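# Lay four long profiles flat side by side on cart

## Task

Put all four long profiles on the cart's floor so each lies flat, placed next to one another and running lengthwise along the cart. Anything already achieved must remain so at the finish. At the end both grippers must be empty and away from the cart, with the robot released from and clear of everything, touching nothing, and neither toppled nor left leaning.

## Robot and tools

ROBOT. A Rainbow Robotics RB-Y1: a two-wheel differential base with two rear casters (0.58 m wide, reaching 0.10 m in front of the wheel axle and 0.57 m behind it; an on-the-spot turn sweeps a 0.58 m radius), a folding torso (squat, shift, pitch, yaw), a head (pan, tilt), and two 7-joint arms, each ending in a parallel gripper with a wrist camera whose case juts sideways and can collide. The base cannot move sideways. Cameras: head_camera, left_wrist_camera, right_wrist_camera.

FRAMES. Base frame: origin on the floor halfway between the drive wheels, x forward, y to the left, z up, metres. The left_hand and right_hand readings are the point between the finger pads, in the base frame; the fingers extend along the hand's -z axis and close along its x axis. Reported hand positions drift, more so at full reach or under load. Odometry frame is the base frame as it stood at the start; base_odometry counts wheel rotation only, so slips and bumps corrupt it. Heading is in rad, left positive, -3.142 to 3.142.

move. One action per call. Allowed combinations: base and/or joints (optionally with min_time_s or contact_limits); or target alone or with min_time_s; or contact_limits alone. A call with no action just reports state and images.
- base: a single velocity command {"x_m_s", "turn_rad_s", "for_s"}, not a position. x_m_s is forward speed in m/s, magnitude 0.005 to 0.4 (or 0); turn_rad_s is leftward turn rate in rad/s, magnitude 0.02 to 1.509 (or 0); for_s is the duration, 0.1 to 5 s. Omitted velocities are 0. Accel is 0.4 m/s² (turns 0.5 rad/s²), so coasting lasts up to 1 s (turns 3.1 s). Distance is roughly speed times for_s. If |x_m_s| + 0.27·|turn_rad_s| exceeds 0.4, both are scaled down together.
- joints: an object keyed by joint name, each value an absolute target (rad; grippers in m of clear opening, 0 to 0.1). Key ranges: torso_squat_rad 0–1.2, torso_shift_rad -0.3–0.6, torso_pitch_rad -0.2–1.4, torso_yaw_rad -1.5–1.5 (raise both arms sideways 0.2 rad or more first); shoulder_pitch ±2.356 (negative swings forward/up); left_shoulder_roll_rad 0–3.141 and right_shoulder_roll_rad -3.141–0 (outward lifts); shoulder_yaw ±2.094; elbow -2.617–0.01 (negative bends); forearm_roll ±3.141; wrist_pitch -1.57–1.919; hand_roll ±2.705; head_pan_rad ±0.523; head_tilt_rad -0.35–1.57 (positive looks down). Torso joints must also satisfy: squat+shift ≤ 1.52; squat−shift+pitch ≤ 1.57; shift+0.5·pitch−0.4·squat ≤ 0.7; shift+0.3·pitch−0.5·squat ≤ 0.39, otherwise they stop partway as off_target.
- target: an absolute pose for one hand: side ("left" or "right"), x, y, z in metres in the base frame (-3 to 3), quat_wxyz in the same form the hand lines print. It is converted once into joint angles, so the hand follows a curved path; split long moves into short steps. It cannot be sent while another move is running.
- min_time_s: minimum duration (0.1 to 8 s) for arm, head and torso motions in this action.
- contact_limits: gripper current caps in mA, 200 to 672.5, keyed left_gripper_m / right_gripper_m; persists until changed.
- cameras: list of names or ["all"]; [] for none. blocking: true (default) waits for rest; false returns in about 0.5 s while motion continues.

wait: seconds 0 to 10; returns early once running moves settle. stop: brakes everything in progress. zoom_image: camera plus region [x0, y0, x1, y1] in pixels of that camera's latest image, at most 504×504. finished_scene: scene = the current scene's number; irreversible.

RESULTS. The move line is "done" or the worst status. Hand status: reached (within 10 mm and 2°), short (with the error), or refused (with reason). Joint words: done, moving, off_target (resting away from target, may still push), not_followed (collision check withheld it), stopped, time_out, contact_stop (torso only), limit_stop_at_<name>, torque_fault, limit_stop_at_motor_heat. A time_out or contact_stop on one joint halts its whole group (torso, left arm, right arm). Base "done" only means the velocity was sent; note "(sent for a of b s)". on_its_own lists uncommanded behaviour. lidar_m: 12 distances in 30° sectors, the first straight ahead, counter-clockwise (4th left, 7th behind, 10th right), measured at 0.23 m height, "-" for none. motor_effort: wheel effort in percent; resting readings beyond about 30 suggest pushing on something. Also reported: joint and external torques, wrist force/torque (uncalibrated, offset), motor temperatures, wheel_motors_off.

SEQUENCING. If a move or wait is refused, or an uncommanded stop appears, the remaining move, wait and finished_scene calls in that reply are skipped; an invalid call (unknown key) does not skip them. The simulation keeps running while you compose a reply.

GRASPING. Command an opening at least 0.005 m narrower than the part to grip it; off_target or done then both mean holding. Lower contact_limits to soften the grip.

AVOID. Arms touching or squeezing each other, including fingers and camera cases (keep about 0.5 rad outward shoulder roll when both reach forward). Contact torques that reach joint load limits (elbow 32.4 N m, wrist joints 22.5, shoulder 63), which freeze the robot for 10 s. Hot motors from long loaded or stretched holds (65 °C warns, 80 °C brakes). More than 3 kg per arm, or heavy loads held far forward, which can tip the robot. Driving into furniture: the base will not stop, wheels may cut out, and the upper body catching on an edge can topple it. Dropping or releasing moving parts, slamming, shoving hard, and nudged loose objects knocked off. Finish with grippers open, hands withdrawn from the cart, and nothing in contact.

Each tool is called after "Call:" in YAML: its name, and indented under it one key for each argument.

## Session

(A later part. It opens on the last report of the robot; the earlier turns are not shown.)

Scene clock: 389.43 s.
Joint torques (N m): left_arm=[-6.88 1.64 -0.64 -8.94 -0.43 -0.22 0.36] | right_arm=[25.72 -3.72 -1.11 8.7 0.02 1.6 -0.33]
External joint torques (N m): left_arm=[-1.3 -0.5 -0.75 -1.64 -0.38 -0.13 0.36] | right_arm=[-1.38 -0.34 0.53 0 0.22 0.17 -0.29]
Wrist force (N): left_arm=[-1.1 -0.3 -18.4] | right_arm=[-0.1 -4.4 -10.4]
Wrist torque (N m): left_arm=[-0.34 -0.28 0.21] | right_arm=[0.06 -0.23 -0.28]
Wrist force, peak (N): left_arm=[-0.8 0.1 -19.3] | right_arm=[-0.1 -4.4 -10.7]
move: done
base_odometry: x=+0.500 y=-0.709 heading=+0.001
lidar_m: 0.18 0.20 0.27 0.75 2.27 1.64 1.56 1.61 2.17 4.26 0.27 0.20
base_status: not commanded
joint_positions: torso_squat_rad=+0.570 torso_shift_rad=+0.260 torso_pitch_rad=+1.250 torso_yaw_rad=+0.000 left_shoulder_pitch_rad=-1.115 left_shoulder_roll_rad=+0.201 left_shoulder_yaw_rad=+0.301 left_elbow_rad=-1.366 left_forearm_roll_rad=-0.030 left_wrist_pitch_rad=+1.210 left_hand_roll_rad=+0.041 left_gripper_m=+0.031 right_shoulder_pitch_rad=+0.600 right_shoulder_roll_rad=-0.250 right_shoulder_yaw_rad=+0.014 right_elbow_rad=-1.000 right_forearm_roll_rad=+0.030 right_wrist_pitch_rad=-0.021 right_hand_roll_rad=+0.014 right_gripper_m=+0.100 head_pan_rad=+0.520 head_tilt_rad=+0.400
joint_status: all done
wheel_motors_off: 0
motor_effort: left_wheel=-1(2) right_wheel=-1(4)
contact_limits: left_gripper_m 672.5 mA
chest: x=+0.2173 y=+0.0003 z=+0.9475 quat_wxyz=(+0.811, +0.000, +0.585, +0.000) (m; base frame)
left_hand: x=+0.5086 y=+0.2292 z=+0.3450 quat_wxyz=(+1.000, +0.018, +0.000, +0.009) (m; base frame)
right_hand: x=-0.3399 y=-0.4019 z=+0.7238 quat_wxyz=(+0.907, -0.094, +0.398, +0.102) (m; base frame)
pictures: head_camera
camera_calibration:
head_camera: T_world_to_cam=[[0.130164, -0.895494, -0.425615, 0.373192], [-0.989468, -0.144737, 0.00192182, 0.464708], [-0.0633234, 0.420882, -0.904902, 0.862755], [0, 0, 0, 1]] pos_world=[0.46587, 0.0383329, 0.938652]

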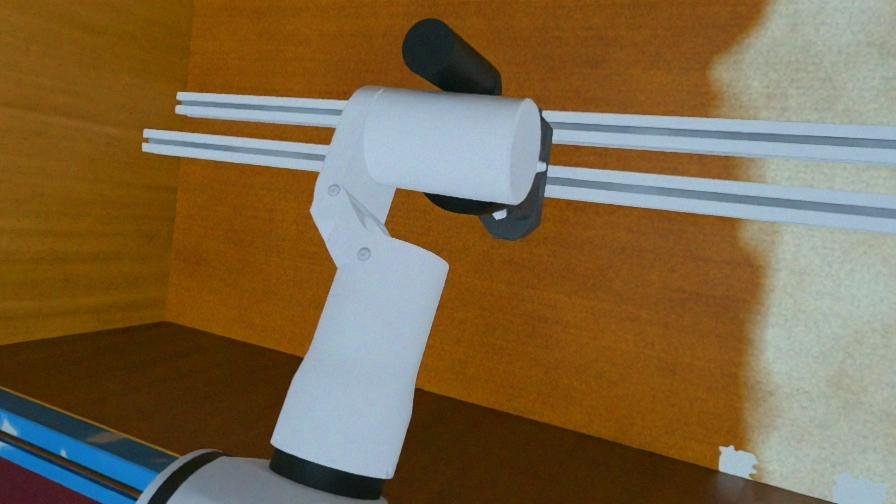

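Call:
move:
  target: {"side":"left","x":0.508,"y":0.227,"z":0.310,"quat_wxyz":[0.9998,0.018,0,0.009]}
  min_time_s: 1.3

Call:
move:
  target: {"side":"left","x":0.508,"y":0.227,"z":0.303,"quat_wxyz":[0.9998,0.018,0,0.009]}
  min_time_s: 0.8
  cameras: ["left_wrist_camera"]

Scene clock: 399.77 s.
Joint torques (N m): left_arm=[-8.29 3.8 0.02 -8.1 -0.54 -0.06 0.61] | right_arm=[24.9 -3.03 -0.86 8.71 -0.05 1.4 -0.37]
External joint torques (N m): left_arm=[-2.16 1.5 -0.05 -1.53 -0.5 0.04 0.61] | right_arm=[-2.21 0.36 0.78 0.01 0.15 -0.03 -0.33]
Wrist force (N): left_arm=[-0.8 -0.2 -18.5] | right_arm=[-0.1 -4.4 -10.4]
Wrist torque (N m): left_arm=[-0.31 -0.28 0.26] | right_arm=[0.08 -0.22 -0.28]
Wrist force, peak (N): left_arm=[-1.1 -0.3 -19.3] | right_arm=[-0.1 -4.4 -10.7]
move: done
base_odometry: x=+0.500 y=-0.709 heading=+0.001
lidar_m: 0.19 0.19 0.26 0.75 2.26 1.65 1.55 1.62 2.19 4.26 0.27 0.19
base_status: not commanded
joint_positions: torso_squat_rad=+0.570 torso_shift_rad=+0.260 torso_pitch_rad=+1.250 torso_yaw_rad=+0.000 left_shoulder_pitch_rad=-1.187 left_shoulder_roll_rad=+0.223 left_shoulder_yaw_rad=+0.301 left_elbow_rad=-1.131 left_forearm_roll_rad=-0.033 left_wrist_pitch_rad=+1.050 left_hand_roll_rad=+0.056 left_gripper_m=+0.031 right_shoulder_pitch_rad=+0.600 right_shoulder_roll_rad=-0.250 right_shoulder_yaw_rad=+0.014 right_elbow_rad=-1.000 right_forearm_roll_rad=+0.030 right_wrist_pitch_rad=-0.021 right_hand_roll_rad=+0.014 right_gripper_m=+0.100 head_pan_rad=+0.520 head_tilt_rad=+0.400
joint_status: all done
wheel_motors_off: 0
motor_effort: left_wheel=-2(2) right_wheel=+1(3)
contact_limits: left_gripper_m 672.5 mA
chest: x=+0.2173 y=+0.0003 z=+0.9475 quat_wxyz=(+0.811, +0.000, +0.585, +0.000) (m; base frame)
left_hand: x=+0.5073 y=+0.2269 z=+0.3099 quat_wxyz=(+1.000, +0.018, +0.001, +0.009) (m; base frame)
left_hand_status: reached (checked arc, planned for 1.3 s): 1 mm and 0.1 deg off.
right_hand: x=-0.3399 y=-0.4019 z=+0.7238 quat_wxyz=(+0.907, -0.094, +0.398, +0.102) (m; base frame)
camera_calibration:
head_camera: T_world_to_cam=[[0.130164, -0.895494, -0.425615, 0.373192], [-0.989468, -0.144737, 0.00192182, 0.464708], [-0.0633234, 0.420882, -0.904902, 0.862755], [0, 0, 0, 1]] pos_world=[0.46587, 0.0383329, 0.938652]
left_wrist_camera: T_world_to_cam=[[0.9987, 0.037652, 0.0343673, -0.526479], [0.0184834, -0.895728, 0.444217, 0.0881172], [0.0475094, -0.443005, -0.89526, 0.43267], [0, 0, 0, 1]] pos_world=[0.503609, 0.290427, 0.366302]
right_wrist_camera: T_world_to_cam=[[-0.671925, -0.0938353, 0.73465, -0.796136], [0.0935338, 0.973248, 0.209859, 0.301261], [-0.734689, 0.209724, -0.645173, 0.375587], [0, 0, 0, 1]] pos_world=[-0.287182, -0.446677, 0.763978]

Scene clock: 400.90 s.
Joint torques (N m): left_arm=[-7.78 4.52 0.47 -7.53 -0.74 -0.07 0.52] | right_arm=[25.29 -3.43 -0.82 8.71 0.01 1.53 -0.27]
External joint torques (N m): left_arm=[-1.55 2.17 0.4 -1.13 -0.7 0.02 0.52] | right_arm=[-1.81 -0.04 0.82 0.01 0.21 0.1 -0.23]
Wrist force (N): left_arm=[-0.6 0.0 -17.2] | right_arm=[-0.1 -4.5 -10.6]
Wrist torque (N m): left_arm=[-0.92 -0.25 0.05] | right_arm=[0.08 -0.22 -0.28]
Wrist force, peak (N): left_arm=[-0.5 0.0 -18.8] | right_arm=[-0.1 -4.6 -10.7]
move: done
base_odometry: x=+0.500 y=-0.709 heading=+0.001
lidar_m: 0.18 0.20 0.27 0.75 2.27 1.65 1.55 1.61 2.18 4.26 0.28 0.19
base_status: not commanded
joint_positions: torso_squat_rad=+0.570 torso_shift_rad=+0.260 torso_pitch_rad=+1.250 torso_yaw_rad=+0.000 left_shoulder_pitch_rad=-1.203 left_shoulder_roll_rad=+0.228 left_shoulder_yaw_rad=+0.302 left_elbow_rad=-1.083 left_forearm_roll_rad=-0.033 left_wrist_pitch_rad=+1.019 left_hand_roll_rad=+0.058 left_gripper_m=+0.031 right_shoulder_pitch_rad=+0.600 right_shoulder_roll_rad=-0.250 right_shoulder_yaw_rad=+0.014 right_elbow_rad=-1.000 right_forearm_roll_rad=+0.030 right_wrist_pitch_rad=-0.021 right_hand_roll_rad=+0.014 right_gripper_m=+0.100 head_pan_rad=+0.520 head_tilt_rad=+0.400
joint_status: all done
wheel_motors_off: 0
motor_effort: left_wheel=-1(3) right_wheel=+1(4)
contact_limits: left_gripper_m 672.5 mA
chest: x=+0.2173 y=+0.0003 z=+0.9475 quat_wxyz=(+0.811, +0.000, +0.585, +0.000) (m; base frame)
left_hand: x=+0.5070 y=+0.2267 z=+0.3036 quat_wxyz=(+1.000, +0.018, +0.000, +0.009) (m; base frame)
left_hand_status: reached (checked arc, planned for 0.8 s): 1 mm and 0.1 deg off.
right_hand: x=-0.3399 y=-0.4019 z=+0.7238 quat_wxyz=(+0.907, -0.094, +0.398, +0.102) (m; base frame)
pictures: left_wrist_camera
camera_calibration:
left_wrist_camera: T_world_to_cam=[[0.998706, 0.037386, 0.0344893, -0.525925], [0.0181805, -0.895639, 0.444411, 0.0908002], [0.0475047, -0.443208, -0.895159, 0.42698], [0, 0, 0, 1]] pos_world=[0.50331, 0.290228, 0.360002]

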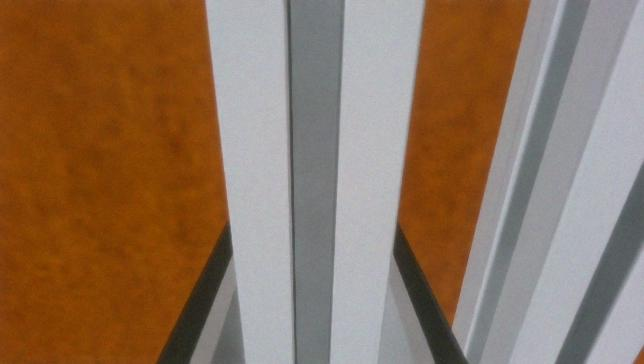

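Call:
move:
  target: {"side":"left","x":0.508,"y":0.227,"z":0.303,"quat_wxyz":[0.9999,0.014,0,0.009]}
  min_time_s: 0.6

Call:
move:
  target: {"side":"left","x":0.508,"y":0.227,"z":0.3015,"quat_wxyz":[0.9999,0.014,0,0.009]}
  min_time_s: 0.5
  cameras: ["left_wrist_camera"]

Scene clock: 406.77 s.
Joint torques (N m): left_arm=[-8.78 3.92 1.54 -6.08 -0.03 -1.49 -0.14] | right_arm=[25.89 -3.2 -1.31 8.78 -0.17 1.52 -0.13]
External joint torques (N m): left_arm=[-2.53 1.49 1.45 0.31 0 -1.4 -0.14] | right_arm=[-1.21 0.19 0.33 0.08 0.03 0.09 -0.09]
Wrist force (N): left_arm=[-7.1 0.5 0.7] | right_arm=[-0.1 -4.4 -10.6]
Wrist torque (N m): left_arm=[-0.46 -0.45 0.18] | right_arm=[0.07 -0.22 -0.29]
Wrist force, peak (N): left_arm=[-0.8 0.2 -18.1] | right_arm=[-0.2 -4.5 -10.8]
move: done
base_odometry: x=+0.500 y=-0.709 heading=+0.001
lidar_m: 0.17 0.20 0.27 0.76 2.26 1.64 1.56 1.61 2.18 4.25 0.28 0.19
base_status: not commanded
joint_positions: torso_squat_rad=+0.570 torso_shift_rad=+0.260 torso_pitch_rad=+1.250 torso_yaw_rad=+0.000 left_shoulder_pitch_rad=-1.206 left_shoulder_roll_rad=+0.232 left_shoulder_yaw_rad=+0.305 left_elbow_rad=-1.075 left_forearm_roll_rad=-0.021 left_wrist_pitch_rad=+1.015 left_hand_roll_rad=+0.050 left_gripper_m=+0.031 right_shoulder_pitch_rad=+0.600 right_shoulder_roll_rad=-0.250 right_shoulder_yaw_rad=+0.014 right_elbow_rad=-1.000 right_forearm_roll_rad=+0.030 right_wrist_pitch_rad=-0.021 right_hand_roll_rad=+0.014 right_gripper_m=+0.100 head_pan_rad=+0.520 head_tilt_rad=+0.400
joint_status: all done
wheel_motors_off: 0
motor_effort: left_wheel=-2(2) right_wheel=+2(3)
contact_limits: left_gripper_m 672.5 mA
chest: x=+0.2172 y=+0.0003 z=+0.9475 quat_wxyz=(+0.811, +0.000, +0.585, +0.000) (m; base frame)
left_hand: x=+0.5074 y=+0.2268 z=+0.3030 quat_wxyz=(+1.000, +0.014, +0.000, +0.009) (m; base frame)
left_hand_status: reached (checked arc, planned for 0.6 s): 1 mm and 0.0 deg off.
right_hand: x=-0.3399 y=-0.4019 z=+0.7237 quat_wxyz=(+0.907, -0.094, +0.398, +0.102) (m; base frame)
camera_calibration:
head_camera: T_world_to_cam=[[0.13025, -0.895492, -0.425592, 0.373185], [-0.98947, -0.144731, 0.00170681, 0.46481], [-0.0631246, 0.420888, -0.904914, 0.862756], [0, 0, 0, 1]] pos_world=[0.465769, 0.0383329, 0.938751]
left_wrist_camera: T_world_to_cam=[[0.998694, 0.0378207, 0.0343449, -0.526377], [0.01828, -0.892307, 0.451058, 0.0884287], [0.0477055, -0.449841, -0.891834, 0.426863], [0, 0, 0, 1]] pos_world=[0.503709, 0.290834, 0.358882]
right_wrist_camera: T_world_to_cam=[[-0.672139, -0.0938457, 0.734454, -0.79605], [0.0934683, 0.973246, 0.209896, 0.301213], [-0.734502, 0.209727, -0.645385, 0.375805], [0, 0, 0, 1]] pos_world=[-0.287181, -0.446677, 0.763978]

Scene clock: 407.60 s.
Joint torques (N m): left_arm=[-9.49 4.66 1.08 -3.95 0.05 -3.77 0.22] | right_arm=[25.32 -3.01 -0.82 8.5 0 1.51 -0.22]
External joint torques (N m): left_arm=[-3.17 2.19 0.98 2.41 0.08 -3.67 0.22] | right_arm=[-1.78 0.38 0.82 -0.19 0.2 0.08 -0.18]
Wrist force (N): left_arm=[-17.7 1.1 32.4] | right_arm=[-0.3 -4.5 -10.4]
Wrist torque (N m): left_arm=[-0.71 -0.73 0.11] | right_arm=[0.09 -0.25 -0.28]
Wrist force, peak (N): left_arm=[-18.4 0.8 34.2] | right_arm=[0.1 -4.7 -10.6]
move: done
base_odometry: x=+0.500 y=-0.709 heading=+0.001
lidar_m: 0.18 0.19 0.28 0.77 2.28 1.64 1.55 1.61 2.18 4.25 0.28 0.20
base_status: not commanded
joint_positions: torso_squat_rad=+0.570 torso_shift_rad=+0.260 torso_pitch_rad=+1.249 torso_yaw_rad=+0.000 left_shoulder_pitch_rad=-1.210 left_shoulder_roll_rad=+0.234 left_shoulder_yaw_rad=+0.305 left_elbow_rad=-1.062 left_forearm_roll_rad=-0.021 left_wrist_pitch_rad=+1.007 left_hand_roll_rad=+0.050 left_gripper_m=+0.030 right_shoulder_pitch_rad=+0.600 right_shoulder_roll_rad=-0.250 right_shoulder_yaw_rad=+0.014 right_elbow_rad=-1.000 right_forearm_roll_rad=+0.030 right_wrist_pitch_rad=-0.021 right_hand_roll_rad=+0.014 right_gripper_m=+0.100 head_pan_rad=+0.520 head_tilt_rad=+0.400
joint_status: all done
wheel_motors_off: 0
motor_effort: left_wheel=-1(3) right_wheel=+2(4)
contact_limits: left_gripper_m 672.5 mA
chest: x=+0.2168 y=+0.0003 z=+0.9479 quat_wxyz=(+0.811, +0.000, +0.585, +0.000) (m; base frame)
left_hand: x=+0.5077 y=+0.2269 z=+0.3022 quat_wxyz=(+1.000, +0.014, +0.000, +0.009) (m; base frame)
left_hand_status: reached (checked arc, planned for 0.5 s): 1 mm and 0.0 deg off.
right_hand: x=-0.3401 y=-0.4020 z=+0.7234 quat_wxyz=(+0.907, -0.094, +0.397, +0.102) (m; base frame)
pictures: left_wrist_camera
camera_calibration:
left_wrist_camera: T_world_to_cam=[[0.998673, 0.0377253, 0.0350558, -0.526865], [0.0178679, -0.892255, 0.451177, 0.0889349], [0.0482995, -0.449952, -0.891745, 0.425835], [0, 0, 0, 1]] pos_world=[0.504009, 0.290834, 0.358081]

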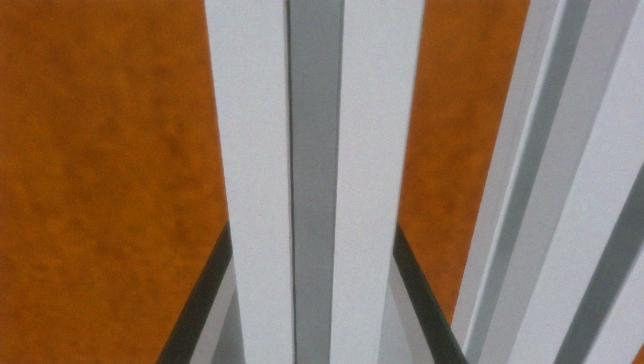

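Call:
move:
  joints: {"left_gripper_m":0.047}
  cameras: ["left_wrist_camera"]

Call:
move:
  target: {"side":"left","x":0.510,"y":0.227,"z":0.312,"quat_wxyz":[0.9999,0.014,0,0.009]}
  min_time_s: 0.8
  cameras: ["left_wrist_camera"]

Scene clock: 413.87 s.
Joint torques (N m): left_arm=[-9.36 4.47 1.08 -4.52 0.01 -4.15 0.04] | right_arm=[25.09 -3.11 -0.44 8.8 -0.03 1.58 -0.08]
External joint torques (N m): left_arm=[-3.04 2 0.98 1.83 0.04 -4.05 0.04] | right_arm=[-2.01 0.27 1.21 0.1 0.17 0.15 -0.04]
Wrist force (N): left_arm=[-21.9 0.9 37.7] | right_arm=[-0.3 -4.4 -10.5]
Wrist torque (N m): left_arm=[-0.69 -0.90 0.10] | right_arm=[0.06 -0.24 -0.27]
Wrist force, peak (N): left_arm=[-22.9 0.5 40.4] | right_arm=[-0.2 -4.6 -10.7]
move: done
base_odometry: x=+0.500 y=-0.709 heading=+0.001
lidar_m: 0.18 0.20 0.28 0.76 2.27 1.63 1.55 1.61 2.19 4.25 0.27 0.20
base_status: not commanded
joint_positions: torso_squat_rad=+0.570 torso_shift_rad=+0.259 torso_pitch_rad=+1.249 torso_yaw_rad=+0.000 left_shoulder_pitch_rad=-1.210 left_shoulder_roll_rad=+0.234 left_shoulder_yaw_rad=+0.305 left_elbow_rad=-1.062 left_forearm_roll_rad=-0.021 left_wrist_pitch_rad=+1.007 left_hand_roll_rad=+0.050 left_gripper_m=+0.047 right_shoulder_pitch_rad=+0.600 right_shoulder_roll_rad=-0.250 right_shoulder_yaw_rad=+0.014 right_elbow_rad=-1.000 right_forearm_roll_rad=+0.030 right_wrist_pitch_rad=-0.021 right_hand_roll_rad=+0.014 right_gripper_m=+0.100 head_pan_rad=+0.520 head_tilt_rad=+0.400
joint_status: all done
wheel_motors_off: 0
motor_effort: left_wheel=+1(2) right_wheel=+4(4)
contact_limits: left_gripper_m 672.5 mA
chest: x=+0.2168 y=+0.0003 z=+0.9479 quat_wxyz=(+0.811, +0.000, +0.585, +0.000) (m; base frame)
left_hand: x=+0.5076 y=+0.2270 z=+0.3023 quat_wxyz=(+1.000, +0.014, +0.000, +0.009) (m; base frame)
right_hand: x=-0.3401 y=-0.4020 z=+0.7233 quat_wxyz=(+0.907, -0.094, +0.397, +0.102) (m; base frame)
pictures: left_wrist_camera
camera_calibration:
left_wrist_camera: T_world_to_cam=[[0.998676, 0.037767, 0.0349291, -0.526741], [0.017973, -0.892354, 0.450979, 0.089027], [0.0482012, -0.449754, -0.891851, 0.426004], [0, 0, 0, 1]] pos_world=[0.503909, 0.290934, 0.358181]

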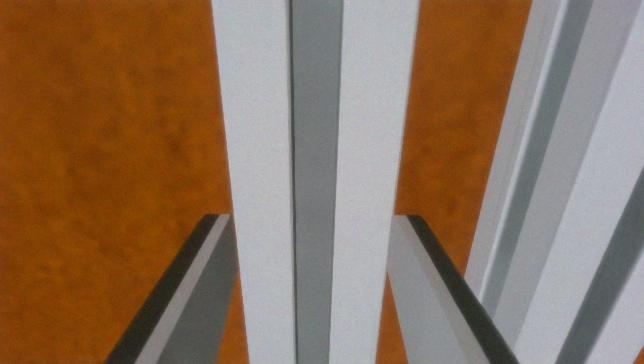

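Scene clock: 415.00 s.
Joint torques (N m): left_arm=[-6.3 1.23 -0.95 -7.13 -0.12 0.12 -0.04] | right_arm=[25.08 -3.59 -0.89 8.79 -0.23 1.51 -0.3]
External joint torques (N m): left_arm=[-0.07 -1.2 -1.05 -0.52 -0.09 0.22 -0.04] | right_arm=[-2.02 -0.21 0.76 0.09 -0.03 0.08 -0.26]
Wrist force (N): left_arm=[-0.8 0.3 -9.3] | right_arm=[-0.1 -4.5 -10.4]
Wrist torque (N m): left_arm=[-0.38 -0.25 0.21] | right_arm=[0.09 -0.23 -0.28]
Wrist force, peak (N): left_arm=[-21.1 1.2 36.6] | right_arm=[-0.1 -4.6 -10.6]
move: done
base_odometry: x=+0.500 y=-0.709 heading=+0.001
lidar_m: 0.17 0.19 0.28 0.75 2.27 1.64 1.55 1.62 2.18 4.26 0.27 0.20
base_status: not commanded
joint_positions: torso_squat_rad=+0.570 torso_shift_rad=+0.260 torso_pitch_rad=+1.250 torso_yaw_rad=+0.000 left_shoulder_pitch_rad=-1.192 left_shoulder_roll_rad=+0.228 left_shoulder_yaw_rad=+0.304 left_elbow_rad=-1.131 left_forearm_roll_rad=-0.020 left_wrist_pitch_rad=+1.056 left_hand_roll_rad=+0.047 left_gripper_m=+0.047 right_shoulder_pitch_rad=+0.600 right_shoulder_roll_rad=-0.250 right_shoulder_yaw_rad=+0.014 right_elbow_rad=-1.000 right_forearm_roll_rad=+0.030 right_wrist_pitch_rad=-0.021 right_hand_roll_rad=+0.014 right_gripper_m=+0.100 head_pan_rad=+0.520 head_tilt_rad=+0.400
joint_status: all done
wheel_motors_off: 0
motor_effort: left_wheel=+1(2) right_wheel=+2(6)
contact_limits: left_gripper_m 672.5 mA
chest: x=+0.2171 y=+0.0003 z=+0.9477 quat_wxyz=(+0.811, +0.000, +0.585, +0.000) (m; base frame)
left_hand: x=+0.5100 y=+0.2271 z=+0.3115 quat_wxyz=(+1.000, +0.014, +0.000, +0.009) (m; base frame)
left_hand_status: reached (checked arc, planned for 0.8 s): 1 mm and 0.0 deg off.
right_hand: x=-0.3400 y=-0.4020 z=+0.7236 quat_wxyz=(+0.907, -0.094, +0.398, +0.102) (m; base frame)
pictures: left_wrist_camera
camera_calibration:
left_wrist_camera: T_world_to_cam=[[0.998685, 0.0379061, 0.0345289, -0.52926], [0.0182776, -0.892346, 0.450981, 0.0847681], [0.0479067, -0.449757, -0.891865, 0.434299], [0, 0, 0, 1]] pos_world=[0.506209, 0.291034, 0.367382]

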